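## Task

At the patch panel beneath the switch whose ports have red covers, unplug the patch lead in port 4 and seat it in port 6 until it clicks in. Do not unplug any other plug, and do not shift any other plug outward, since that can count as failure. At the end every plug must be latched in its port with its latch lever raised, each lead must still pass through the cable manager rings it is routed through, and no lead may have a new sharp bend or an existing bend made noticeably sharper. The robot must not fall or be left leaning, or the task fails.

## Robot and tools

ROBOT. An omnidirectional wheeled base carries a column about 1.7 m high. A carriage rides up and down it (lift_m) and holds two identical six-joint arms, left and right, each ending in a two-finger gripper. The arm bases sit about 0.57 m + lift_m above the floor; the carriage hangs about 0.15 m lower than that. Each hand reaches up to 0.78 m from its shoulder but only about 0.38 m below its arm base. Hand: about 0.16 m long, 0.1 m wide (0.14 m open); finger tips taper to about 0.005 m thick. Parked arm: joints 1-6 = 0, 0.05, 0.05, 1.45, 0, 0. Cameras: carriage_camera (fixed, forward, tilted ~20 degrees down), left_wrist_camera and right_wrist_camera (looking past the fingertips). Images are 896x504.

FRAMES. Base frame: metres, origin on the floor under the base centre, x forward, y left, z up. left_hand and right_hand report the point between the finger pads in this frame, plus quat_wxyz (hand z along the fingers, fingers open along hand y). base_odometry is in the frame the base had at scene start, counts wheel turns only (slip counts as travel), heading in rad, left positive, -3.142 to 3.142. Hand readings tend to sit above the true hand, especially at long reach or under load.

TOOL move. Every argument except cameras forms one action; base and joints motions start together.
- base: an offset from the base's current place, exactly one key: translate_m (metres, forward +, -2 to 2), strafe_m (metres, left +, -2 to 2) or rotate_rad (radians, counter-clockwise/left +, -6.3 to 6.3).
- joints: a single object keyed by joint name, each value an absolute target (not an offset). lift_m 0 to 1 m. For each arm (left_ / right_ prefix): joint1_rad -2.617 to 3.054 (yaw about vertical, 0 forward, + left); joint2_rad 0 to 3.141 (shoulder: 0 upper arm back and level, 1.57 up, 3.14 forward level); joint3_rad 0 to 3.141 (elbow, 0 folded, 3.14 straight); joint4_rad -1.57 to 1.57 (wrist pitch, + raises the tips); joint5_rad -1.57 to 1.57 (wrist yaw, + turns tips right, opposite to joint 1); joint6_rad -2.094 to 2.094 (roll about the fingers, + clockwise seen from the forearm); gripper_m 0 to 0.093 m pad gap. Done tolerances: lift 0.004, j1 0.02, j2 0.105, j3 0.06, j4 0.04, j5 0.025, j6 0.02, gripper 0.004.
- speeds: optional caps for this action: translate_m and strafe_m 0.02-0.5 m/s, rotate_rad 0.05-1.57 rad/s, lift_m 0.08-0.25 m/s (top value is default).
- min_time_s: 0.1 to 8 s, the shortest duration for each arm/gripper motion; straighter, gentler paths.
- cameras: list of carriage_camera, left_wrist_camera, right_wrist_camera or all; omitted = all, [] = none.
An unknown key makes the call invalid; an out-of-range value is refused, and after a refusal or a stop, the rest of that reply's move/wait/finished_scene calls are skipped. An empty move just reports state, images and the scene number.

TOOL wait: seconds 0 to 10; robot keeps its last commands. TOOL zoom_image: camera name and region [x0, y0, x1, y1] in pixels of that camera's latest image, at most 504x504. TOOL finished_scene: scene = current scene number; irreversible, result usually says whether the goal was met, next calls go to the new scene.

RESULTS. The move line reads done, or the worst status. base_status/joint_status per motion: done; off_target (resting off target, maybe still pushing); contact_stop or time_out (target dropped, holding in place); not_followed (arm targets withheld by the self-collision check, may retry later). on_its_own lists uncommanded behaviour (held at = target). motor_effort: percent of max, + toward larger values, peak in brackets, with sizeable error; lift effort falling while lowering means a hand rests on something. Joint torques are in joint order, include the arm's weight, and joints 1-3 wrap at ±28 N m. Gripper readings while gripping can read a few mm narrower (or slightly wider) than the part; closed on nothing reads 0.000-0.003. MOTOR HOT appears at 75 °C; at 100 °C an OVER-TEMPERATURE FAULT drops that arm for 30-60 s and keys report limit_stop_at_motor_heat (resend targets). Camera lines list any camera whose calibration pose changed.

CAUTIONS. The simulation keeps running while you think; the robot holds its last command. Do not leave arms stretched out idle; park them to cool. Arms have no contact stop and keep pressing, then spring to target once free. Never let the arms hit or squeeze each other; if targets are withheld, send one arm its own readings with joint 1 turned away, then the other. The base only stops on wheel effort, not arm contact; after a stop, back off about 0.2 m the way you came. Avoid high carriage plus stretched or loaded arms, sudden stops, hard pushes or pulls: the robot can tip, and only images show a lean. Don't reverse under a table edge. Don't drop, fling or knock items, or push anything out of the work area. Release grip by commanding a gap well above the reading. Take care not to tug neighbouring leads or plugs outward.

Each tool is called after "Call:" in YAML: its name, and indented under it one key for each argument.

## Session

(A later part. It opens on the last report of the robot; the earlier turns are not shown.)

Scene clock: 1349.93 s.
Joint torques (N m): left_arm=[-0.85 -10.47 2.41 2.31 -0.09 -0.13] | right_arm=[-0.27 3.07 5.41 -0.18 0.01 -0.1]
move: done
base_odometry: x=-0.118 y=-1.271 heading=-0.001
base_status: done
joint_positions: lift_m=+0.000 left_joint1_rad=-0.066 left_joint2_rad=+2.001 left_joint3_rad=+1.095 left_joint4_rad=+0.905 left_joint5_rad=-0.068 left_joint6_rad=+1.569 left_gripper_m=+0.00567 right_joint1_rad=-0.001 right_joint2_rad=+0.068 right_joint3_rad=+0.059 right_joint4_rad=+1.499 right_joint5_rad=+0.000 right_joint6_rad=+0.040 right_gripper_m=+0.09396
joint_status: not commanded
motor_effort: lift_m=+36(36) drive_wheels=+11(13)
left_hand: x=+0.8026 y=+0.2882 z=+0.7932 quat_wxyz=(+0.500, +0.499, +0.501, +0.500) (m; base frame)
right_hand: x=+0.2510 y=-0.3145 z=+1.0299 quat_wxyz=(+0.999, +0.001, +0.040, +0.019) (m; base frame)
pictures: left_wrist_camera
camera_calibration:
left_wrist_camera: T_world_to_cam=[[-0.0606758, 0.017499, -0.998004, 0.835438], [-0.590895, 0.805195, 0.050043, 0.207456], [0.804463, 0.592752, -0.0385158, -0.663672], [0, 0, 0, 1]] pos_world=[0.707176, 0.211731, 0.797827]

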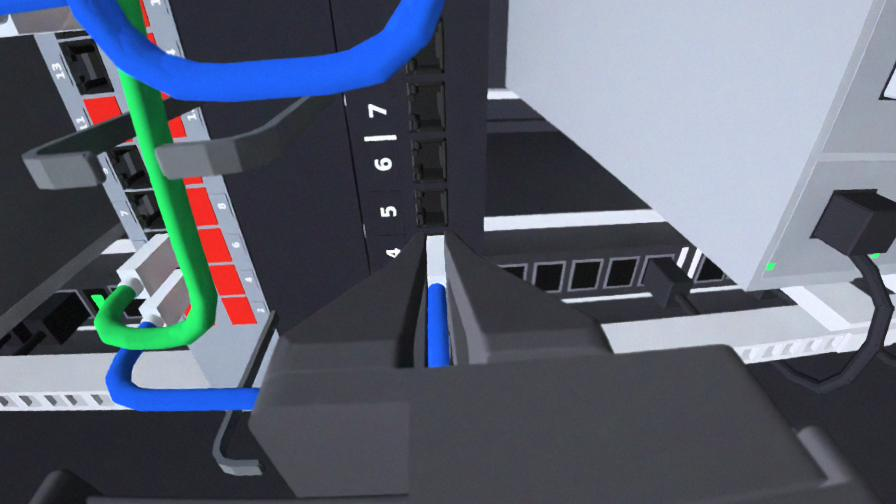

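Call:
move:
  base: {"translate_m": -0.006}
  speeds: {"translate_m": 0.03}
  cameras: ["left_wrist_camera"]

Call:
zoom_image:
  camera: "left_wrist_camera"
  region: [395, 205, 475, 295]

Scene clock: 1459.33 s.
Joint torques (N m): left_arm=[-0.73 -10.62 2.18 2.34 -0.11 -0.13] | right_arm=[-0.14 3.14 5.48 -0.18 -0.02 -0.12]
move: done
MOTOR HOT: joint 2 (shoulder) of the left arm reports 86 °C; the controller stops that arm at 100 °C. To cool a motor, set the load down, stop pushing, or move to a pose that needs little force.
base_odometry: x=-0.124 y=-1.271 heading=-0.001
base_status: done
joint_positions: lift_m=+0.000 left_joint1_rad=-0.066 left_joint2_rad=+2.003 left_joint3_rad=+1.098 left_joint4_rad=+0.903 left_joint5_rad=-0.069 left_joint6_rad=+1.571 left_gripper_m=+0.00535 right_joint1_rad=-0.001 right_joint2_rad=+0.068 right_joint3_rad=+0.059 right_joint4_rad=+1.498 right_joint5_rad=+0.000 right_joint6_rad=+0.040 right_gripper_m=+0.09396
joint_status: not commanded
motor_effort: lift_m=+36(36) drive_wheels=+13(17)
left_hand: x=+0.8032 y=+0.2888 z=+0.7931 quat_wxyz=(+0.499, +0.499, +0.501, +0.501) (m; base frame)
right_hand: x=+0.2512 y=-0.3145 z=+1.0299 quat_wxyz=(+0.999, +0.001, +0.041, +0.019) (m; base frame)
pictures: left_wrist_camera
camera_calibration:
left_wrist_camera: T_world_to_cam=[[-0.0611245, 0.0189411, -0.99795, 0.835248], [-0.592441, 0.803963, 0.0515463, 0.207778], [0.803292, 0.594377, -0.0379203, -0.664551], [0, 0, 0, 1]] pos_world=[0.707978, 0.212128, 0.797626]

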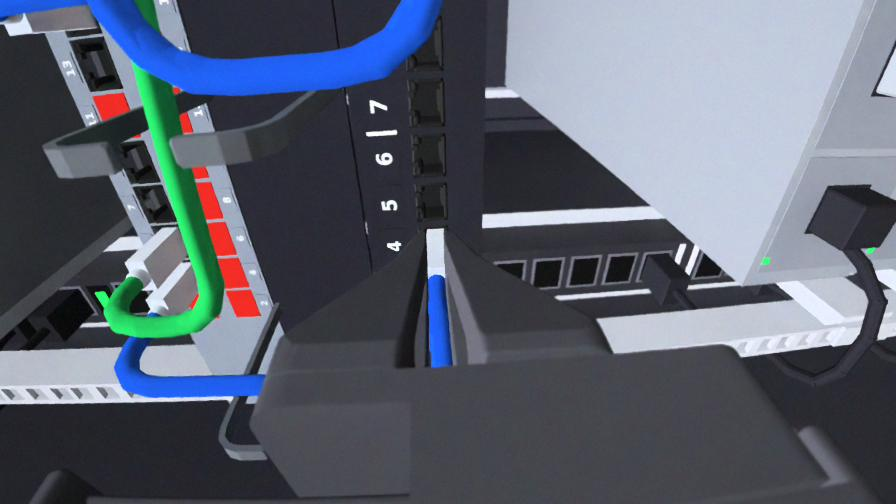

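Scaled by 5.600 from the camera's 896x504 image, which has a finer 1280x720 frame.

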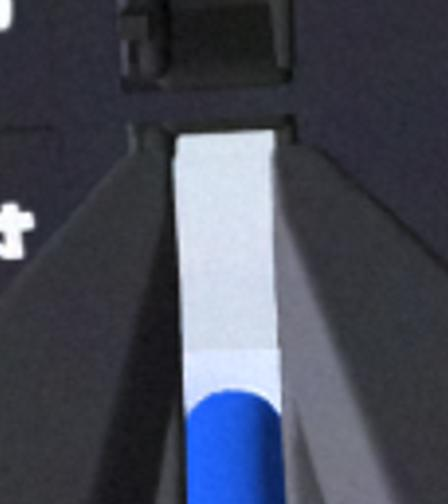

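Call:
move:
  base: {"translate_m": 0.0155}
  speeds: {"translate_m": 0.03}
  cameras: ["left_wrist_camera"]

Call:
zoom_image:
  camera: "left_wrist_camera"
  region: [395, 205, 475, 295]

Scene clock: 1475.00 s.
Joint torques (N m): left_arm=[-0.5 -8.77 7.56 1.73 0.11 -0.13] | right_arm=[-0.17 3.14 5.6 -0.2 0.01 -0.12]
move: done
MOTOR HOT: still on. Joint 2 (shoulder) of the left arm reports 81 °C.
base_odometry: x=-0.109 y=-1.271 heading=-0.001
base_status: done
joint_positions: lift_m=+0.000 left_joint1_rad=-0.070 left_joint2_rad=+1.983 left_joint3_rad=+1.035 left_joint4_rad=+0.961 left_joint5_rad=-0.089 left_joint6_rad=+1.571 left_gripper_m=+0.00534 right_joint1_rad=-0.001 right_joint2_rad=+0.068 right_joint3_rad=+0.059 right_joint4_rad=+1.500 right_joint5_rad=+0.000 right_joint6_rad=+0.040 right_gripper_m=+0.09396
joint_status: not commanded
motor_effort: lift_m=+36(36) drive_wheels=-4(6)
left_hand: x=+0.7914 y=+0.2904 z=+0.7903 quat_wxyz=(+0.499, +0.492, +0.501, +0.508) (m; base frame)
right_hand: x=+0.2509 y=-0.3145 z=+1.0300 quat_wxyz=(+0.999, +0.001, +0.040, +0.019) (m; base frame)
pictures: left_wrist_camera
camera_calibration:
left_wrist_camera: T_world_to_cam=[[-0.0469431, 0.017371, -0.998747, 0.821604], [-0.605324, 0.794856, 0.0422762, 0.219843], [0.794594, 0.606549, -0.026798, -0.661567], [0, 0, 0, 1]] pos_world=[0.697322, 0.212258, 0.793551]

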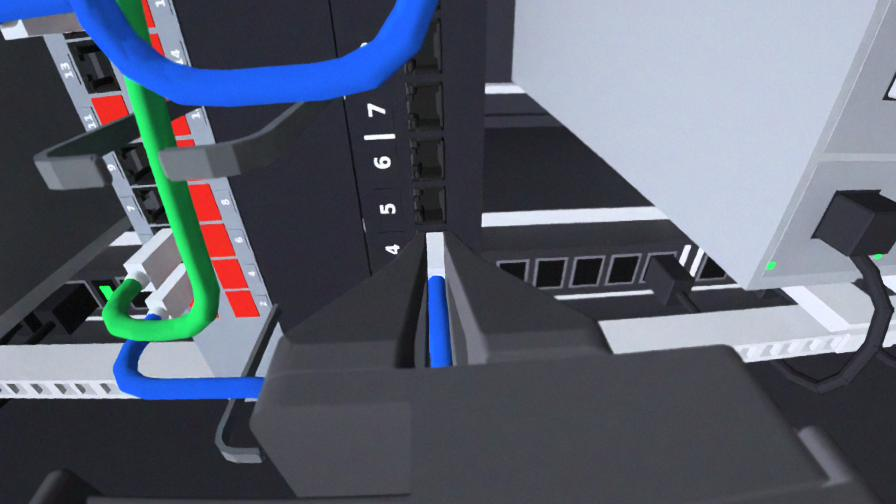

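Scaled by 5.600 from the camera's 896x504 image, which has a finer 1280x720 frame.

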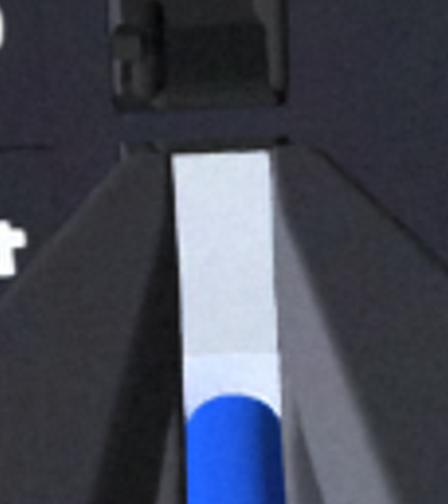

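Call:
move:
  joints: {"left_gripper_m": 0.03}
  min_time_s: 3
  cameras: ["left_wrist_camera"]

Call:
zoom_image:
  camera: "left_wrist_camera"
  region: [395, 205, 475, 295]

Scene clock: 1536.87 s.
Joint torques (N m): left_arm=[-0.51 -8.79 7.58 1.98 0.08 -0.14] | right_arm=[-0.24 2.8 5.38 -0.19 0 -0.11]
move: done
MOTOR HOT: still on. Joint 2 (shoulder) of the left arm reports 82 °C.
base_odometry: x=-0.109 y=-1.271 heading=-0.001
base_status: not commanded
joint_positions: lift_m=+0.000 left_joint1_rad=-0.070 left_joint2_rad=+1.983 left_joint3_rad=+1.035 left_joint4_rad=+0.938 left_joint5_rad=-0.086 left_joint6_rad=+1.571 left_gripper_m=+0.02988 right_joint1_rad=-0.001 right_joint2_rad=+0.068 right_joint3_rad=+0.059 right_joint4_rad=+1.500 right_joint5_rad=+0.000 right_joint6_rad=+0.040 right_gripper_m=+0.09396
joint_status: all done
motor_effort: lift_m=+36(36) drive_wheels=-3(5)
left_hand: x=+0.7915 y=+0.2898 z=+0.7846 quat_wxyz=(+0.493, +0.499, +0.506, +0.502) (m; base frame)
right_hand: x=+0.2509 y=-0.3145 z=+1.0300 quat_wxyz=(+0.999, +0.001, +0.040, +0.019) (m; base frame)
pictures: left_wrist_camera
camera_calibration:
left_wrist_camera: T_world_to_cam=[[-0.0700473, 0.0192637, -0.997358, 0.832569], [-0.60142, 0.796852, 0.0576304, 0.204771], [0.795856, 0.603868, -0.0442317, -0.647914], [0, 0, 0, 1]] pos_world=[0.697119, 0.212044, 0.78991]

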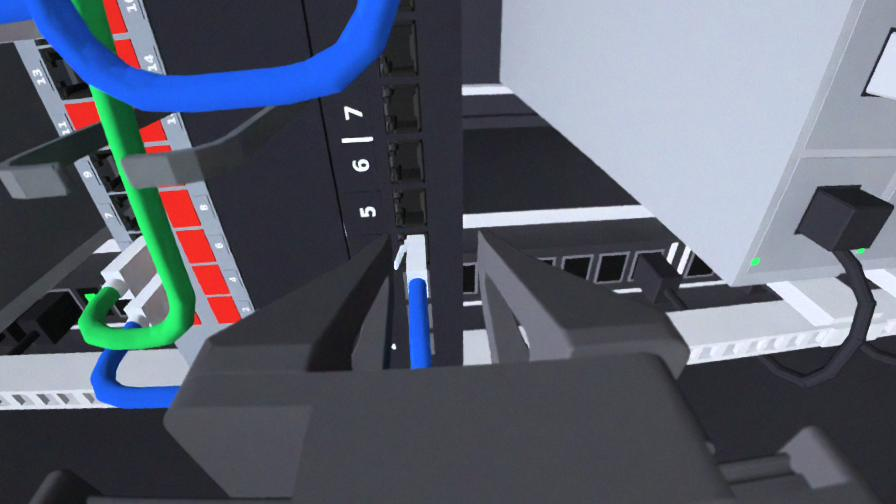

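Scaled by 5.600 from the camera's 896x504 image, which has a finer 1280x720 frame.

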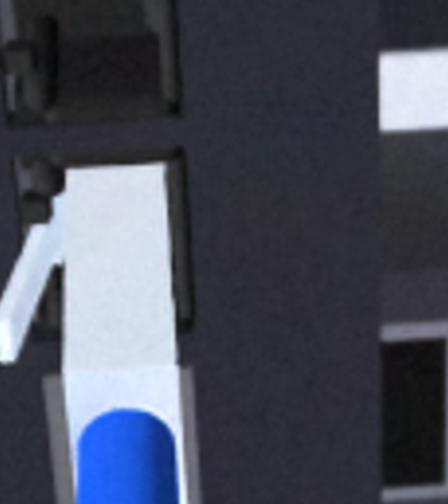

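Call:
move:
  base: {"translate_m": -0.2}
  speeds: {"translate_m": 0.12}
  cameras: ["left_wrist_camera"]

Scene clock: 1619.33 s.
Joint torques (N m): left_arm=[-0.05 -8.13 6.97 2.04 0.03 -0.15] | right_arm=[-0.21 3.06 5.56 -0.26 -0.01 -0.16]
move: contact_stop
MOTOR HOT: still on. Joint 2 (shoulder) of the left arm reports 82 °C.
base_odometry: x=-0.262 y=-1.270 heading=+0.003
base_status: translate_m contact_stop (by the wheels' count: -0.153 of -0.200)
joint_positions: lift_m=+0.000 left_joint1_rad=-0.074 left_joint2_rad=+1.975 left_joint3_rad=+1.043 left_joint4_rad=+0.931 left_joint5_rad=-0.082 left_joint6_rad=+1.572 left_gripper_m=+0.02988 right_joint1_rad=-0.001 right_joint2_rad=+0.067 right_joint3_rad=+0.060 right_joint4_rad=+1.502 right_joint5_rad=+0.002 right_joint6_rad=+0.041 right_gripper_m=+0.09396
joint_status: not commanded
motor_effort: lift_m=+38(38) drive_wheels=+14(95)
left_hand: x=+0.7919 y=+0.2871 z=+0.7905 quat_wxyz=(+0.497, +0.498, +0.502, +0.502) (m; base frame)
right_hand: x=+0.2497 y=-0.3149 z=+1.0301 quat_wxyz=(+0.999, +0.002, +0.038, +0.020) (m; base frame)
pictures: left_wrist_camera
camera_calibration:
left_wrist_camera: T_world_to_cam=[[-0.0611683, 0.0194399, -0.997938, 0.831838], [-0.596105, 0.801212, 0.0521457, 0.205821], [0.800573, 0.598065, -0.0374205, -0.65379], [0, 0, 0, 1]] pos_world=[0.69698, 0.209932, 0.794925]

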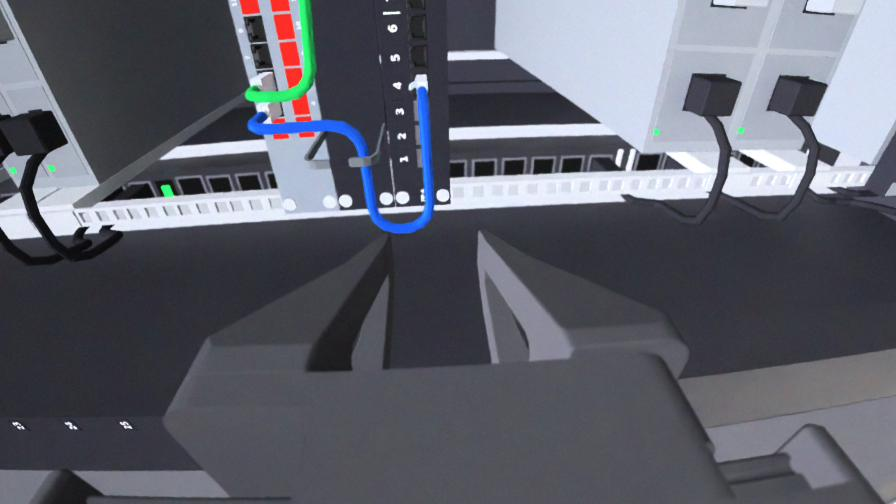

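Call:
move:
  base: {"translate_m": 0.03}
  speeds: {"translate_m": 0.1}
  cameras: ["carriage_camera", "left_wrist_camera"]

Call:
zoom_image:
  camera: "left_wrist_camera"
  region: [340, 20, 460, 130]

Scene clock: 1627.23 s.
Joint torques (N m): left_arm=[-0.16 -8.16 7.02 2.02 0.04 -0.15] | right_arm=[-0.08 3.06 5.52 -0.24 -0.04 -0.11]
move: done
MOTOR HOT: still on. Joint 2 (shoulder) of the left arm reports 79 °C.
base_odometry: x=-0.232 y=-1.270 heading=+0.004
base_status: done
joint_positions: lift_m=+0.000 left_joint1_rad=-0.074 left_joint2_rad=+1.975 left_joint3_rad=+1.043 left_joint4_rad=+0.932 left_joint5_rad=-0.082 left_joint6_rad=+1.572 left_gripper_m=+0.02988 right_joint1_rad=-0.001 right_joint2_rad=+0.067 right_joint3_rad=+0.060 right_joint4_rad=+1.502 right_joint5_rad=+0.002 right_joint6_rad=+0.041 right_gripper_m=+0.09396
joint_status: not commanded
motor_effort: lift_m=+38(38) drive_wheels=+6(10)
left_hand: x=+0.7919 y=+0.2871 z=+0.7906 quat_wxyz=(+0.498, +0.498, +0.502, +0.502) (m; base frame)
right_hand: x=+0.2497 y=-0.3149 z=+1.0301 quat_wxyz=(+0.999, +0.002, +0.038, +0.020) (m; base frame)
pictures: carriage_camera, left_wrist_camera
camera_calibration:
carriage_camera: T_world_to_cam=[[-0.031539, -0.999314, -0.0194245, 0.0223467], [-0.335851, 0.0288998, -0.941472, 1.00814], [0.941387, -0.0231694, -0.336532, 0.195668], [0, 0, 0, 1]] pos_world=[0.155091, -0.00227023, 1.01542]
left_wrist_camera: T_world_to_cam=[[-0.0608096, 0.0194598, -0.99796, 0.831702], [-0.596129, 0.801206, 0.0519477, 0.20599], [0.800583, 0.598071, -0.0371205, -0.654032], [0, 0, 0, 1]] pos_world=[0.696978, 0.209932, 0.795026]

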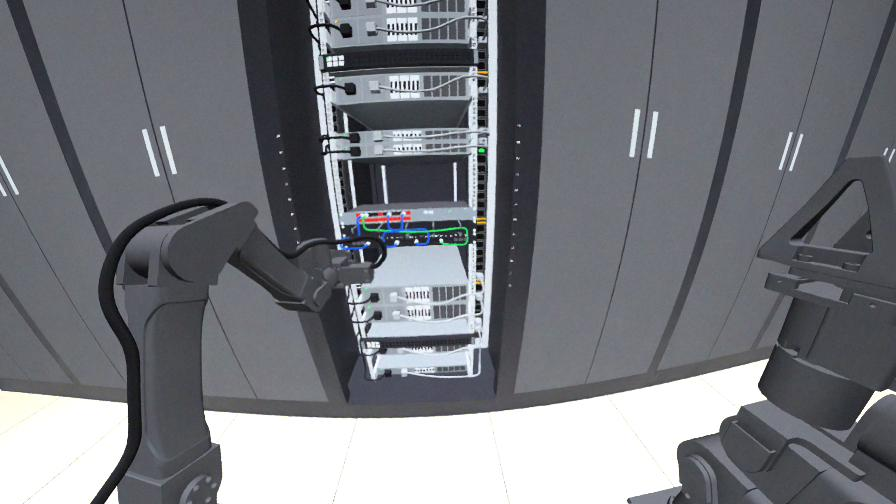

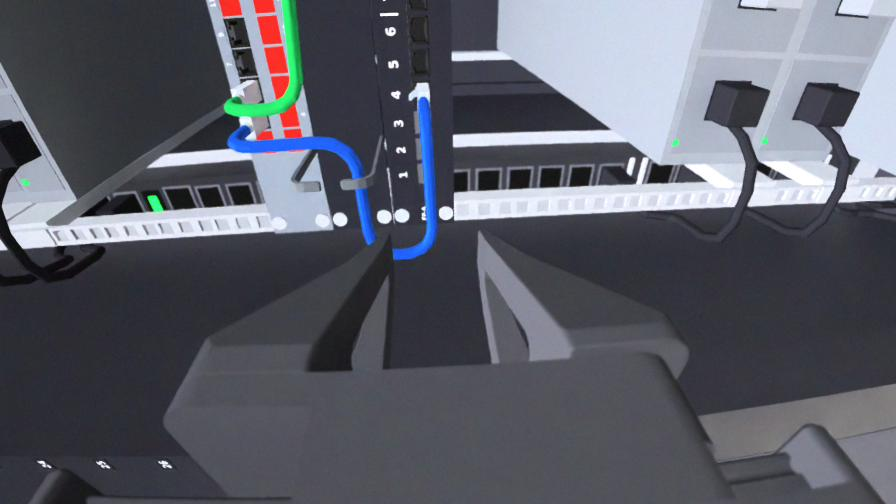

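Scaled by 4.200 from the camera's 896x504 image, which has a finer 1280x720 frame.

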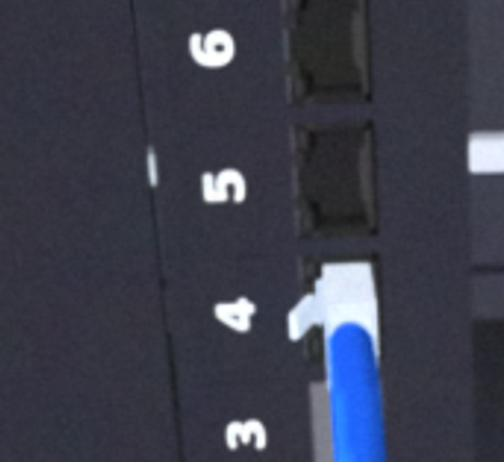

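Call:
move:
  joints: {"left_joint1_rad": 0.0, "left_joint2_rad": 1.45, "left_joint3_rad": 0.9, "left_joint4_rad": 0.6, "left_joint5_rad": 0.0}
  min_time_s: 2.5
  cameras: []

Call:
move:
  joints: {"left_joint1_rad": 0.0, "left_joint2_rad": 0.05, "left_joint3_rad": 0.05, "left_joint4_rad": 1.45, "left_joint5_rad": 0.0, "left_joint6_rad": 0.0}
  min_time_s: 3.5
  cameras: ["carriage_camera"]

Scene clock: 1648.53 s.
Joint torques (N m): left_arm=[0.85 -7.43 6.57 1.98 0.12 -0.14] | right_arm=[-0.16 3.04 5.6 -0.19 0 -0.15]
move: done
MOTOR HOT: still on. Joint 2 (shoulder) of the left arm reports 75 °C.
base_odometry: x=-0.232 y=-1.270 heading=+0.004
base_status: not commanded
joint_positions: lift_m=+0.000 left_joint1_rad=-0.009 left_joint2_rad=+1.480 left_joint3_rad=+0.908 left_joint4_rad=+0.601 left_joint5_rad=-0.009 left_joint6_rad=+1.572 left_gripper_m=+0.02988 right_joint1_rad=-0.001 right_joint2_rad=+0.067 right_joint3_rad=+0.060 right_joint4_rad=+1.502 right_joint5_rad=+0.002 right_joint6_rad=+0.041 right_gripper_m=+0.09396
joint_status: all done
motor_effort: lift_m=+38(38) drive_wheels=+6(8)
left_hand: x=+0.7093 y=+0.3120 z=+0.8967 quat_wxyz=(+0.507, +0.493, +0.493, +0.507) (m; base frame)
right_hand: x=+0.2497 y=-0.3149 z=+1.0301 quat_wxyz=(+0.999, +0.002, +0.038, +0.020) (m; base frame)
pictures: none
No camera images: "cameras" was empty.

Scene clock: 1652.33 s.
Joint torques (N m): left_arm=[0.87 3.06 4.86 0.06 0.06 -0.27] | right_arm=[-0.08 2.97 5.37 -0.26 -0.03 -0.16]
move: done
MOTOR HOT: still on. Joint 2 (shoulder) of the left arm reports 74 °C.
base_odometry: x=-0.232 y=-1.270 heading=+0.004
base_status: not commanded
joint_positions: lift_m=+0.000 left_joint1_rad=-0.009 left_joint2_rad=+0.057 left_joint3_rad=+0.057 left_joint4_rad=+1.441 left_joint5_rad=-0.007 left_joint6_rad=+0.013 left_gripper_m=+0.02988 right_joint1_rad=-0.001 right_joint2_rad=+0.067 right_joint3_rad=+0.060 right_joint4_rad=+1.502 right_joint5_rad=+0.002 right_joint6_rad=+0.041 right_gripper_m=+0.09396
joint_status: all done
motor_effort: lift_m=+38(38) drive_wheels=+6(8)
left_hand: x=+0.2624 y=+0.3155 z=+1.0276 quat_wxyz=(+0.998, -0.003, +0.065, +0.003) (m; base frame)
right_hand: x=+0.2497 y=-0.3149 z=+1.0301 quat_wxyz=(+0.999, +0.002, +0.038, +0.020) (m; base frame)
pictures: carriage_camera
camera_calibration:
carriage_camera: T_world_to_cam=[[-0.031539, -0.999314, -0.0194245, 0.0223467], [-0.335851, 0.0288998, -0.941472, 1.00814], [0.941387, -0.0231694, -0.336532, 0.195668], [0, 0, 0, 1]] pos_world=[0.155091, -0.00227023, 1.01542]

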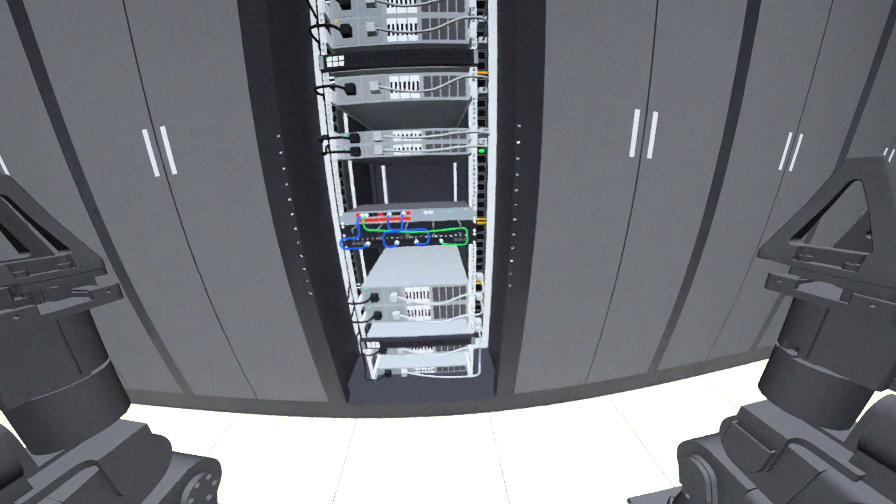

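Call:
wait:
  seconds: 1
  cameras: []

Scene clock: 1823.47 s.
Joint torques (N m): left_arm=[0.81 3.06 4.89 0.03 0.08 -0.27] | right_arm=[-0.18 2.89 5.46 -0.21 0.01 -0.16]
MOTOR HOT: cleared for the motors of the left arm.
base_odometry: x=-0.232 y=-1.270 heading=+0.004
base_status: not commanded
joint_positions: lift_m=+0.000 left_joint1_rad=-0.009 left_joint2_rad=+0.057 left_joint3_rad=+0.056 left_joint4_rad=+1.443 left_joint5_rad=-0.007 left_joint6_rad=+0.011 left_gripper_m=+0.02988 right_joint1_rad=-0.001 right_joint2_rad=+0.067 right_joint3_rad=+0.060 right_joint4_rad=+1.502 right_joint5_rad=+0.002 right_joint6_rad=+0.041 right_gripper_m=+0.09396
joint_status: all done
motor_effort: lift_m=+38(38) drive_wheels=+5(8)
left_hand: x=+0.2621 y=+0.3155 z=+1.0276 quat_wxyz=(+0.998, -0.003, +0.064, +0.002) (m; base frame)
right_hand: x=+0.2497 y=-0.3149 z=+1.0301 quat_wxyz=(+0.999, +0.002, +0.038, +0.020) (m; base frame)
wait: 1.00 s; at rest from the start
pictures: none
No camera images: "cameras" was empty.

Call:
move:
  joints: {"left_joint1_rad": -0.02, "left_joint2_rad": 1.45, "left_joint3_rad": 0.9, "left_joint4_rad": 0.62, "left_joint5_rad": -0.02, "left_joint6_rad": 1.58, "left_gripper_m": 0.03}
  min_time_s: 3.5
  cameras: []

Call:
move:
  joints: {"left_joint1_rad": -0.0763, "left_joint2_rad": 1.9736, "left_joint3_rad": 1.0508, "left_joint4_rad": 0.956, "left_joint5_rad": -0.0773, "left_joint6_rad": 1.58}
  min_time_s: 2.5
  cameras: ["left_wrist_camera"]

Scene clock: 1848.73 s.
Joint torques (N m): left_arm=[-1.01 -4.14 10.03 1.93 -0.11 -0.15] | right_arm=[-0.14 2.91 5.35 -0.23 -0.02 -0.13]
move: done
base_odometry: x=-0.232 y=-1.270 heading=+0.004
base_status: not commanded
joint_positions: lift_m=+0.000 left_joint1_rad=-0.009 left_joint2_rad=+1.442 left_joint3_rad=+0.868 left_joint4_rad=+0.622 left_joint5_rad=-0.011 left_joint6_rad=+1.567 left_gripper_m=+0.02989 right_joint1_rad=-0.001 right_joint2_rad=+0.067 right_joint3_rad=+0.060 right_joint4_rad=+1.502 right_joint5_rad=+0.002 right_joint6_rad=+0.041 right_gripper_m=+0.09396
joint_status: all done
motor_effort: lift_m=+38(38) drive_wheels=+6(7)
left_hand: x=+0.6990 y=+0.3124 z=+0.9002 quat_wxyz=(+0.512, +0.486, +0.489, +0.512) (m; base frame)
right_hand: x=+0.2497 y=-0.3149 z=+1.0301 quat_wxyz=(+0.999, +0.002, +0.038, +0.020) (m; base frame)
pictures: none
No camera images: "cameras" was empty.

Scene clock: 1851.53 s.
Joint torques (N m): left_arm=[-0.76 -7.02 8.76 2.16 -0.11 -0.12] | right_arm=[-0.17 2.99 5.35 -0.19 0.01 -0.12]
move: done
base_odometry: x=-0.232 y=-1.270 heading=+0.004
base_status: not commanded
joint_positions: lift_m=+0.000 left_joint1_rad=-0.068 left_joint2_rad=+1.962 left_joint3_rad=+1.022 left_joint4_rad=+0.937 left_joint5_rad=-0.068 left_joint6_rad=+1.569 left_gripper_m=+0.02989 right_joint1_rad=-0.001 right_joint2_rad=+0.067 right_joint3_rad=+0.060 right_joint4_rad=+1.502 right_joint5_rad=+0.002 right_joint6_rad=+0.041 right_gripper_m=+0.09396
joint_status: all done
motor_effort: lift_m=+38(38) drive_wheels=+6(8)
left_hand: x=+0.7877 y=+0.2884 z=+0.7899 quat_wxyz=(+0.500, +0.500, +0.501, +0.499) (m; base frame)
right_hand: x=+0.2497 y=-0.3149 z=+1.0301 quat_wxyz=(+0.999, +0.002, +0.038, +0.020) (m; base frame)
pictures: left_wrist_camera
camera_calibration:
left_wrist_camera: T_world_to_cam=[[-0.0629703, 0.0173703, -0.997864, 0.833029], [-0.58958, 0.806083, 0.0512374, 0.196461], [0.805252, 0.591547, -0.0405181, -0.650604], [0, 0, 0, 1]] pos_world=[0.692185, 0.212029, 0.794823]

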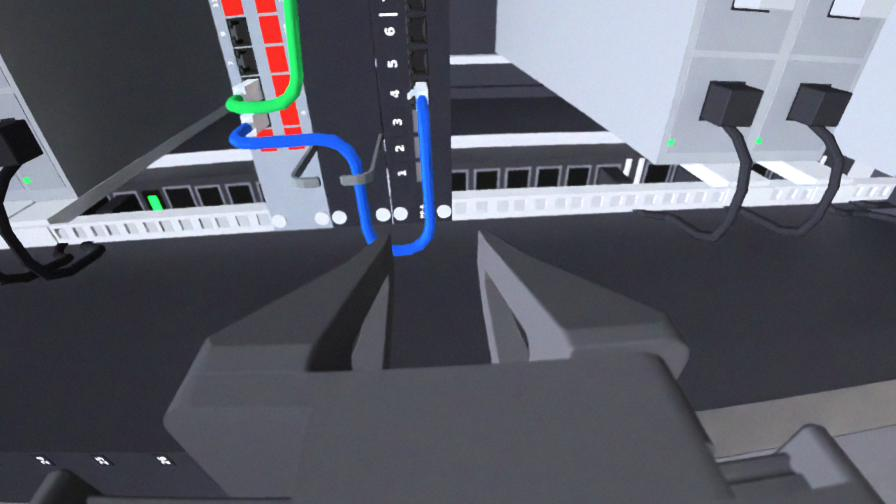

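Call:
move:
  base: {"translate_m": 0.1}
  speeds: {"translate_m": 0.06}
  cameras: ["left_wrist_camera"]

Scene clock: 1858.47 s.
Joint torques (N m): left_arm=[-0.76 -7.1 8.7 2.12 -0.12 -0.12] | right_arm=[-0.25 3.21 5.46 -0.26 -0.02 -0.11]
move: done
base_odometry: x=-0.132 y=-1.270 heading=+0.003
base_status: done
joint_positions: lift_m=+0.000 left_joint1_rad=-0.068 left_joint2_rad=+1.963 left_joint3_rad=+1.023 left_joint4_rad=+0.943 left_joint5_rad=-0.069 left_joint6_rad=+1.569 left_gripper_m=+0.02989 right_joint1_rad=-0.001 right_joint2_rad=+0.067 right_joint3_rad=+0.060 right_joint4_rad=+1.502 right_joint5_rad=+0.002 right_joint6_rad=+0.041 right_gripper_m=+0.09396
joint_status: not commanded
motor_effort: lift_m=+38(38) drive_wheels=+16(17)
left_hand: x=+0.7880 y=+0.2885 z=+0.7911 quat_wxyz=(+0.501, +0.498, +0.500, +0.501) (m; base frame)
right_hand: x=+0.2497 y=-0.3149 z=+1.0301 quat_wxyz=(+0.999, +0.002, +0.038, +0.020) (m; base frame)
pictures: left_wrist_camera
camera_calibration:
left_wrist_camera: T_world_to_cam=[[-0.0572588, 0.016937, -0.998216, 0.830172], [-0.590794, 0.80542, 0.0475544, 0.200496], [0.804788, 0.592463, -0.0361111, -0.654178], [0, 0, 0, 1]] pos_world=[0.692461, 0.212033, 0.795533]

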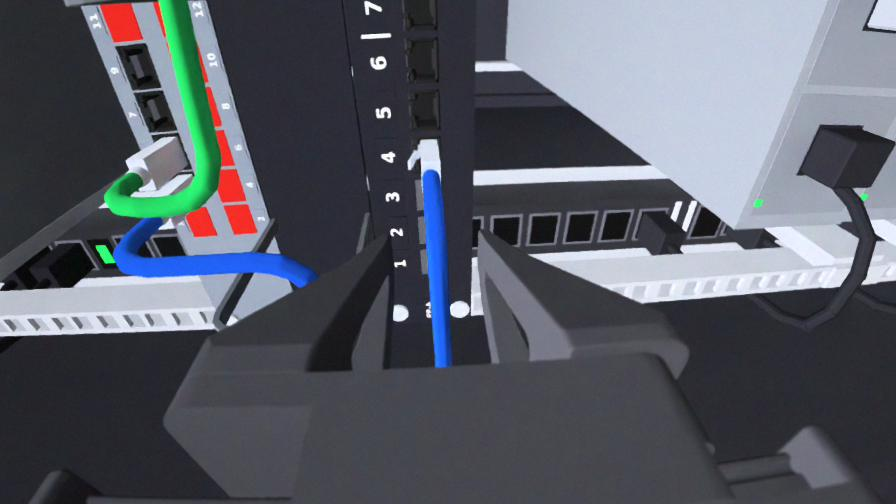

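Call:
move:
  base: {"translate_m": 0.027}
  speeds: {"translate_m": 0.03}
  cameras: ["left_wrist_camera"]

Call:
zoom_image:
  camera: "left_wrist_camera"
  region: [395, 205, 475, 295]

Scene clock: 1865.13 s.
Joint torques (N m): left_arm=[-0.54 -7.47 8.55 2.12 -0.06 -0.12] | right_arm=[0.02 3.03 5.61 -0.26 -0.04 -0.12]
move: done
base_odometry: x=-0.105 y=-1.270 heading=+0.002
base_status: done
joint_positions: lift_m=+0.000 left_joint1_rad=-0.070 left_joint2_rad=+1.965 left_joint3_rad=+1.024 left_joint4_rad=+0.942 left_joint5_rad=-0.073 left_joint6_rad=+1.569 left_gripper_m=+0.02989 right_joint1_rad=-0.001 right_joint2_rad=+0.067 right_joint3_rad=+0.060 right_joint4_rad=+1.503 right_joint5_rad=+0.002 right_joint6_rad=+0.041 right_gripper_m=+0.09396
joint_status: not commanded
motor_effort: lift_m=+38(38) drive_wheels=+17(21)
left_hand: x=+0.7882 y=+0.2878 z=+0.7906 quat_wxyz=(+0.500, +0.499, +0.501, +0.501) (m; base frame)
right_hand: x=+0.2495 y=-0.3149 z=+1.0302 quat_wxyz=(+0.999, +0.002, +0.037, +0.020) (m; base frame)
pictures: left_wrist_camera
camera_calibration:
left_wrist_camera: T_world_to_cam=[[-0.0584925, 0.0173386, -0.998137, 0.830415], [-0.591624, 0.804745, 0.0486493, 0.20125], [0.80409, 0.593367, -0.0368136, -0.653198], [0, 0, 0, 1]] pos_world=[0.692867, 0.211233, 0.795031]

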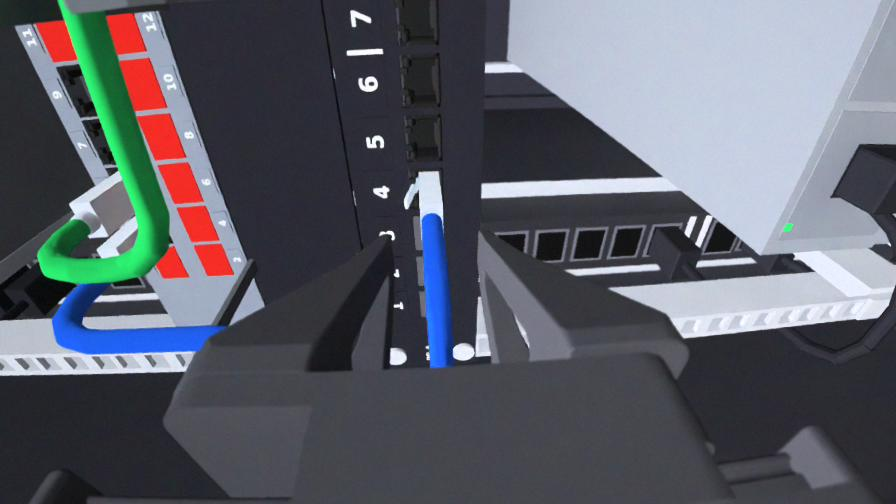

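Scaled by 5.600 from the camera's 896x504 image, which has a finer 1280x720 frame.

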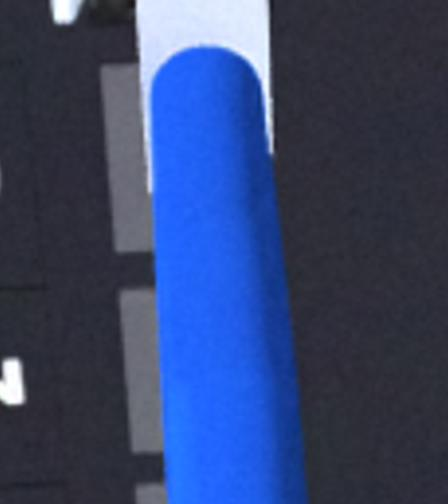

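Call:
move:
  cameras: ["carriage_camera", "left_wrist_camera"]

Call:
zoom_image:
  camera: "carriage_camera"
  region: [280, 180, 540, 330]

Scene clock: 1888.77 s.
Joint torques (N m): left_arm=[-0.54 -7.24 8.61 2.12 -0.08 -0.12] | right_arm=[-0.25 3.07 5.37 -0.27 -0.02 -0.14]
base_odometry: x=-0.105 y=-1.270 heading=+0.002
base_status: done
joint_positions: lift_m=+0.000 left_joint1_rad=-0.070 left_joint2_rad=+1.965 left_joint3_rad=+1.024 left_joint4_rad=+0.942 left_joint5_rad=-0.073 left_joint6_rad=+1.569 left_gripper_m=+0.02989 right_joint1_rad=-0.001 right_joint2_rad=+0.067 right_joint3_rad=+0.060 right_joint4_rad=+1.503 right_joint5_rad=+0.002 right_joint6_rad=+0.041 right_gripper_m=+0.09396
joint_status: not commanded
motor_effort: lift_m=+38(38) drive_wheels=+16(21)
left_hand: x=+0.7882 y=+0.2878 z=+0.7906 quat_wxyz=(+0.500, +0.499, +0.501, +0.501) (m; base frame)
right_hand: x=+0.2495 y=-0.3149 z=+1.0302 quat_wxyz=(+0.999, +0.002, +0.037, +0.020) (m; base frame)
pictures: carriage_camera, left_wrist_camera
camera_calibration:
carriage_camera: T_world_to_cam=[[-0.031539, -0.999314, -0.0194245, 0.0223467], [-0.335851, 0.0288998, -0.941472, 1.00814], [0.941387, -0.0231694, -0.336532, 0.195668], [0, 0, 0, 1]] pos_world=[0.155091, -0.00227023, 1.01542]
left_wrist_camera: T_world_to_cam=[[-0.0584925, 0.0173386, -0.998137, 0.830415], [-0.591624, 0.804745, 0.0486493, 0.20125], [0.80409, 0.593367, -0.0368136, -0.653198], [0, 0, 0, 1]] pos_world=[0.692867, 0.211233, 0.795031]

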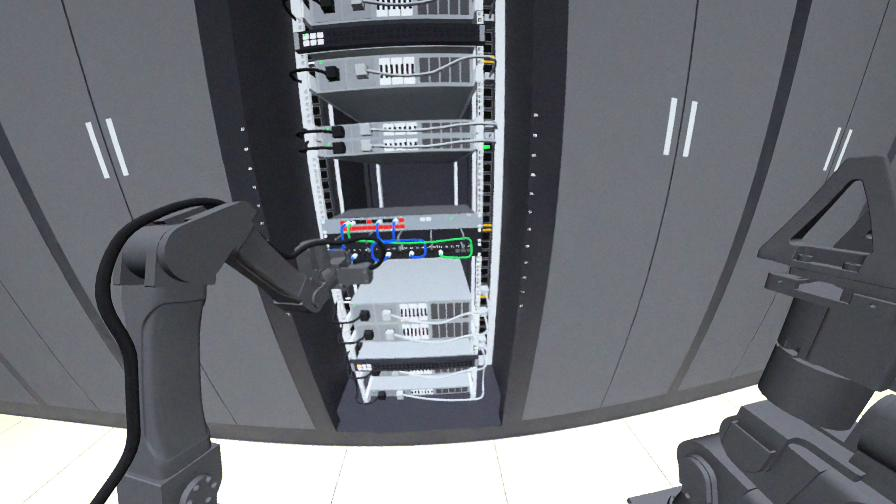

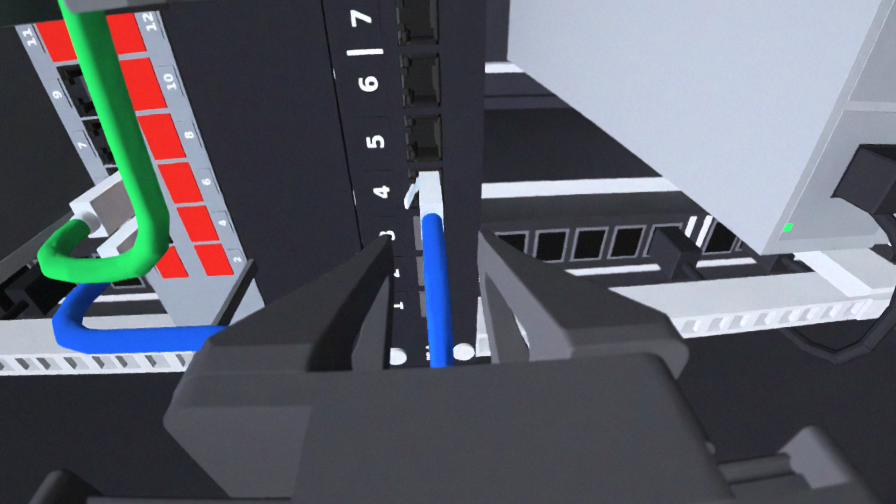

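Scaled by 1.938 from the camera's 896x504 image, which has a finer 1280x720 frame.

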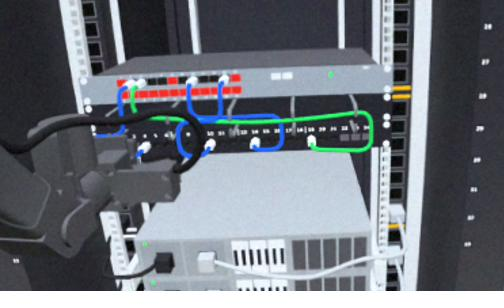

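Call:
zoom_image:
  camera: "left_wrist_camera"
  region: [320, 0, 520, 220]

Call:
zoom_image:
  camera: "left_wrist_camera"
  region: [340, 170, 500, 370]

Scaled by 2.291 from the camera's 896x504 image, which has a finer 1280x720 frame.

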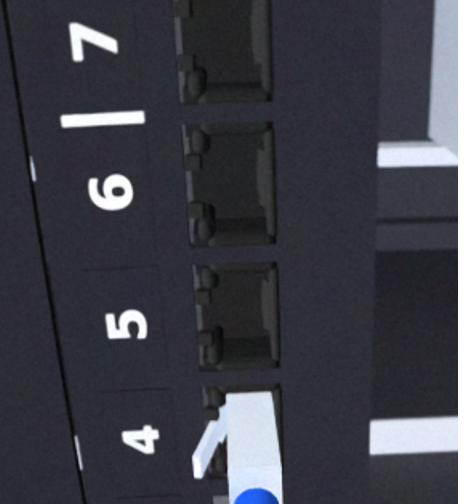

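Scaled by 2.520 from the camera's 896x504 image, which has a finer 1280x720 frame.

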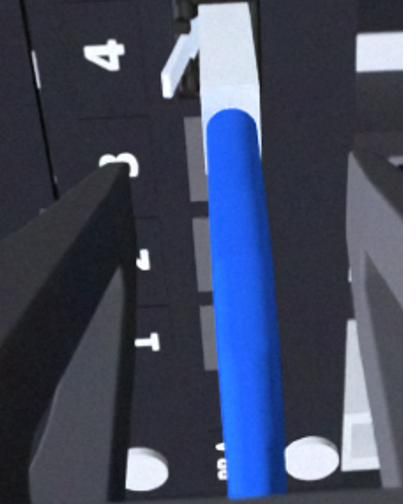

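Call:
move:
  base: {"strafe_m": -0.021}
  speeds: {"strafe_m": 0.03}
  cameras: ["left_wrist_camera"]

Call:
zoom_image:
  camera: "left_wrist_camera"
  region: [360, 130, 520, 290]

Scene clock: 1985.60 s.
Joint torques (N m): left_arm=[-2.09 -7.41 8.55 2.21 0.56 -0.11] | right_arm=[-0.18 2.88 5.46 -0.26 -0.01 -0.09]
move: done
base_odometry: x=-0.105 y=-1.291 heading=+0.003
base_status: done
joint_positions: lift_m=+0.000 left_joint1_rad=-0.054 left_joint2_rad=+1.966 left_joint3_rad=+1.025 left_joint4_rad=+0.932 left_joint5_rad=-0.126 left_joint6_rad=+1.569 left_gripper_m=+0.02989 right_joint1_rad=-0.001 right_joint2_rad=+0.067 right_joint3_rad=+0.060 right_joint4_rad=+1.503 right_joint5_rad=+0.001 right_joint6_rad=+0.041 right_gripper_m=+0.09396
joint_status: not commanded
motor_effort: lift_m=+38(38) drive_wheels=+8(13)
left_hand: x=+0.7883 y=+0.3059 z=+0.7876 quat_wxyz=(+0.480, +0.484, +0.520, +0.515) (m; base frame)
right_hand: x=+0.2495 y=-0.3148 z=+1.0302 quat_wxyz=(+0.999, +0.001, +0.037, +0.020) (m; base frame)
pictures: left_wrist_camera
camera_calibration:
left_wrist_camera: T_world_to_cam=[[-0.0701538, 0.0136796, -0.997442, 0.836938], [-0.645197, 0.761974, 0.0558293, 0.236533], [0.760789, 0.647463, -0.0446293, -0.640399], [0, 0, 0, 1]] pos_world=[0.698533, 0.222954, 0.793012]

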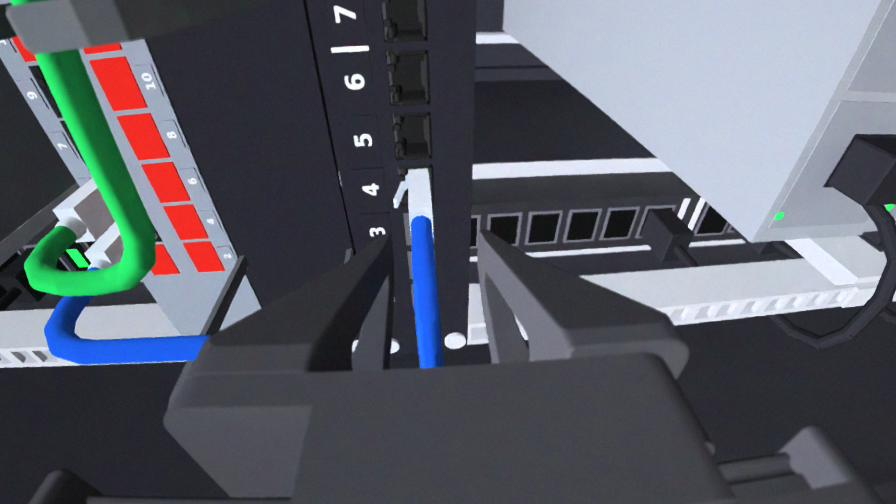

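Scaled by 3.150 from the camera's 896x504 image, which has a finer 1280x720 frame.

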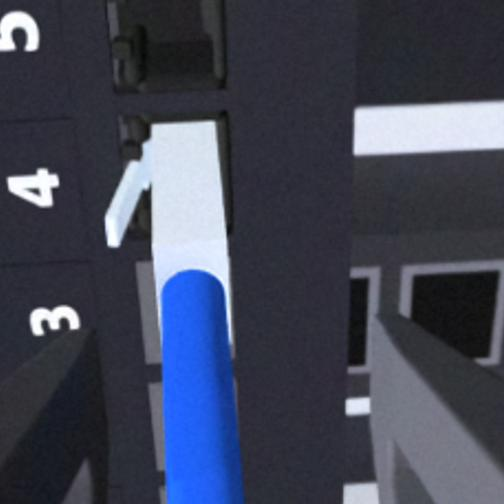

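Call:
move:
  base: {"strafe_m": 0.021}
  speeds: {"strafe_m": 0.03}
  cameras: []

Call:
move:
  base: {"translate_m": -0.07}
  speeds: {"translate_m": 0.05}
  cameras: ["left_wrist_camera"]

Scene clock: 2014.33 s.
Joint torques (N m): left_arm=[-0.25 -7.43 8.58 2.18 0.02 -0.12] | right_arm=[-0.12 2.93 5.46 -0.22 -0.03 -0.15]
move: done
base_odometry: x=-0.105 y=-1.270 heading=+0.002
base_status: done
joint_positions: lift_m=+0.000 left_joint1_rad=-0.073 left_joint2_rad=+1.968 left_joint3_rad=+1.025 left_joint4_rad=+0.937 left_joint5_rad=-0.082 left_joint6_rad=+1.569 left_gripper_m=+0.02989 right_joint1_rad=-0.001 right_joint2_rad=+0.067 right_joint3_rad=+0.060 right_joint4_rad=+1.502 right_joint5_rad=+0.001 right_joint6_rad=+0.041 right_gripper_m=+0.09396
joint_status: not commanded
motor_effort: lift_m=+38(38) drive_wheels=+10(11)
left_hand: x=+0.7884 y=+0.2879 z=+0.7880 quat_wxyz=(+0.497, +0.499, +0.504, +0.501) (m; base frame)
right_hand: x=+0.2497 y=-0.3148 z=+1.0301 quat_wxyz=(+0.999, +0.001, +0.038, +0.020) (m; base frame)
pictures: none
No camera images: "cameras" was empty.

Scene clock: 2016.23 s.
Joint torques (N m): left_arm=[-0.32 -7.5 8.54 2.13 0.04 -0.12] | right_arm=[-0.29 3.03 5.46 -0.21 0.01 -0.14]
move: done
base_odometry: x=-0.175 y=-1.270 heading=+0.003
base_status: done
joint_positions: lift_m=+0.000 left_joint1_rad=-0.073 left_joint2_rad=+1.968 left_joint3_rad=+1.025 left_joint4_rad=+0.943 left_joint5_rad=-0.083 left_joint6_rad=+1.570 left_gripper_m=+0.02989 right_joint1_rad=-0.001 right_joint2_rad=+0.067 right_joint3_rad=+0.060 right_joint4_rad=+1.501 right_joint5_rad=+0.002 right_joint6_rad=+0.041 right_gripper_m=+0.09396
joint_status: not commanded
motor_effort: lift_m=+38(38) drive_wheels=-10(18)
left_hand: x=+0.7884 y=+0.2881 z=+0.7893 quat_wxyz=(+0.498, +0.497, +0.503, +0.502) (m; base frame)
right_hand: x=+0.2499 y=-0.3149 z=+1.0301 quat_wxyz=(+0.999, +0.002, +0.038, +0.020) (m; base frame)
pictures: left_wrist_camera
camera_calibration:
left_wrist_camera: T_world_to_cam=[[-0.060484, 0.0173709, -0.998018, 0.830649], [-0.597688, 0.800159, 0.0501494, 0.206159], [0.799444, 0.599537, -0.0380145, -0.650724], [0, 0, 0, 1]] pos_world=[0.693677, 0.210744, 0.793927]

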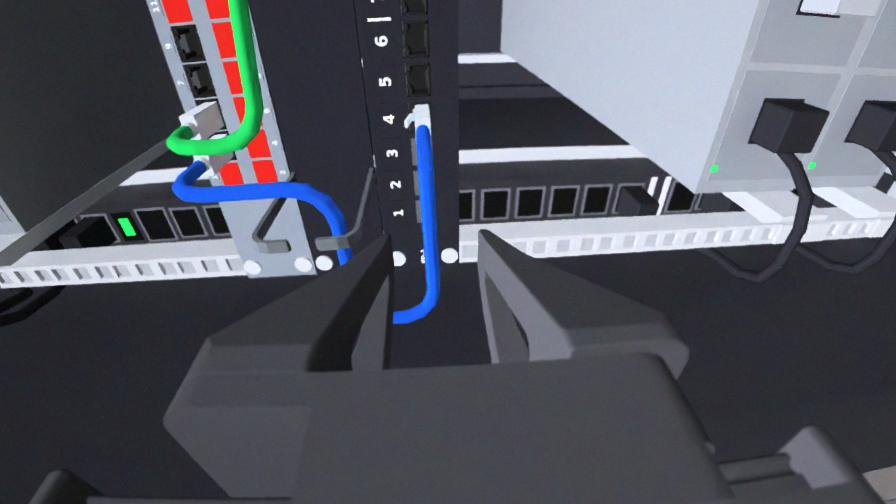

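Call:
zoom_image:
  camera: "left_wrist_camera"
  region: [330, 0, 470, 140]

Call:
zoom_image:
  camera: "left_wrist_camera"
  region: [300, 130, 480, 310]

Scaled by 3.600 from the camera's 896x504 image, which has a finer 1280x720 frame.

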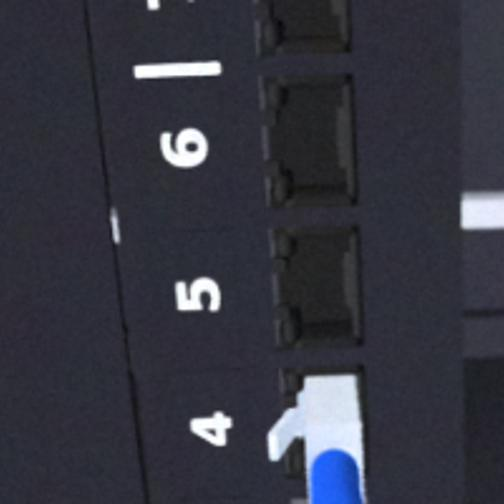

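Scaled by 2.800 from the camera's 896x504 image, which has a finer 1280x720 frame.

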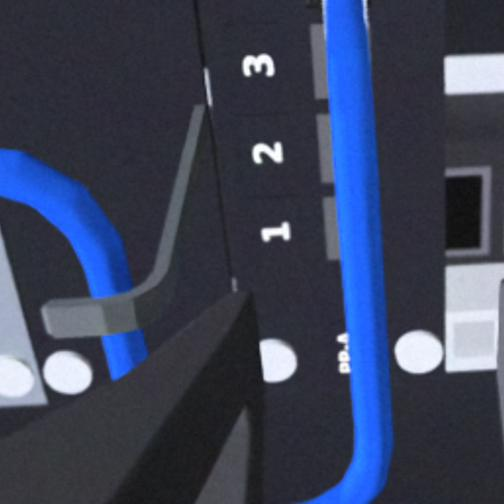

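Call:
move:
  base: {"strafe_m": -0.0225}
  speeds: {"strafe_m": 0.03}
  cameras: ["left_wrist_camera"]

Call:
zoom_image:
  camera: "left_wrist_camera"
  region: [330, 0, 470, 140]

Call:
zoom_image:
  camera: "left_wrist_camera"
  region: [300, 130, 480, 310]

Scene clock: 2080.50 s.
Joint torques (N m): left_arm=[-0.13 -7.56 8.47 2.1 0.05 -0.12] | right_arm=[-0.17 2.95 5.31 -0.22 -0.01 -0.13]
move: done
base_odometry: x=-0.175 y=-1.292 heading=+0.003
base_status: done
joint_positions: lift_m=+0.000 left_joint1_rad=-0.074 left_joint2_rad=+1.968 left_joint3_rad=+1.026 left_joint4_rad=+0.945 left_joint5_rad=-0.082 left_joint6_rad=+1.570 left_gripper_m=+0.02989 right_joint1_rad=-0.001 right_joint2_rad=+0.067 right_joint3_rad=+0.060 right_joint4_rad=+1.501 right_joint5_rad=+0.002 right_joint6_rad=+0.041 right_gripper_m=+0.09396
joint_status: not commanded
motor_effort: lift_m=+38(38) drive_wheels=-12(15)
left_hand: x=+0.7885 y=+0.2871 z=+0.7903 quat_wxyz=(+0.499, +0.497, +0.501, +0.502) (m; base frame)
right_hand: x=+0.2499 y=-0.3149 z=+1.0301 quat_wxyz=(+0.999, +0.002, +0.038, +0.020) (m; base frame)
pictures: left_wrist_camera
camera_calibration:
left_wrist_camera: T_world_to_cam=[[-0.056982, 0.0172227, -0.998227, 0.829127], [-0.595982, 0.801571, 0.0478503, 0.206964], [0.800973, 0.597652, -0.0354106, -0.652918], [0, 0, 0, 1]] pos_world=[0.693562, 0.210041, 0.794634]

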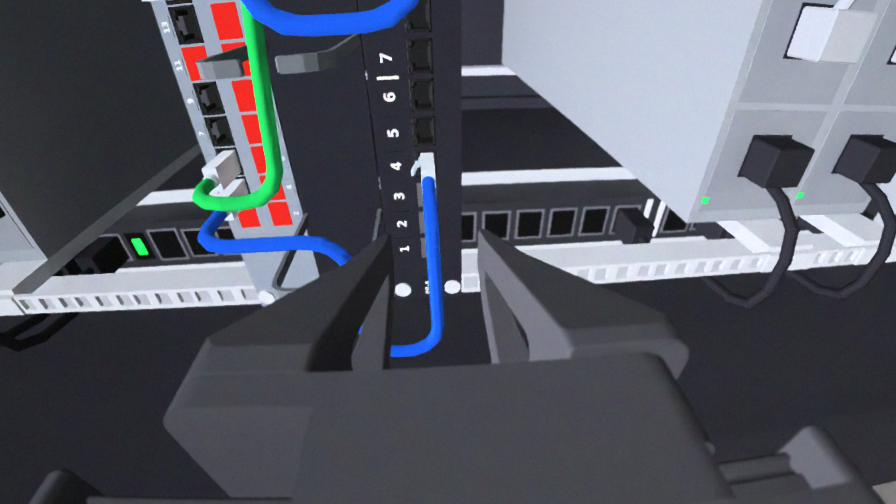

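Scaled by 3.600 from the camera's 896x504 image, which has a finer 1280x720 frame.

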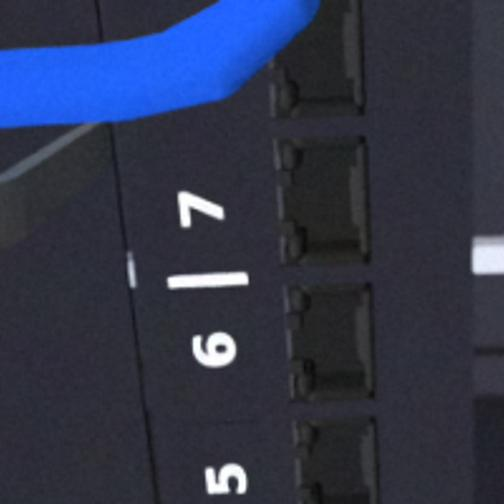

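Scaled by 2.800 from the camera's 896x504 image, which has a finer 1280x720 frame.

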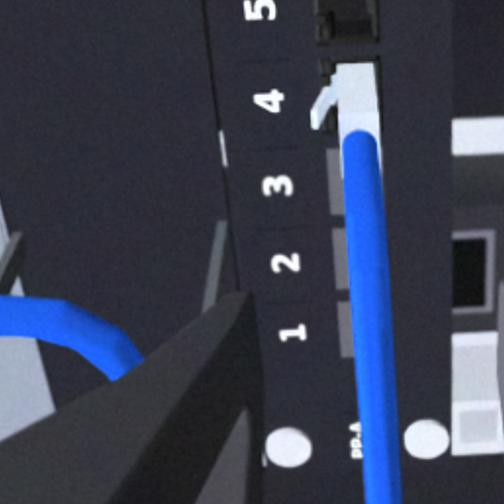

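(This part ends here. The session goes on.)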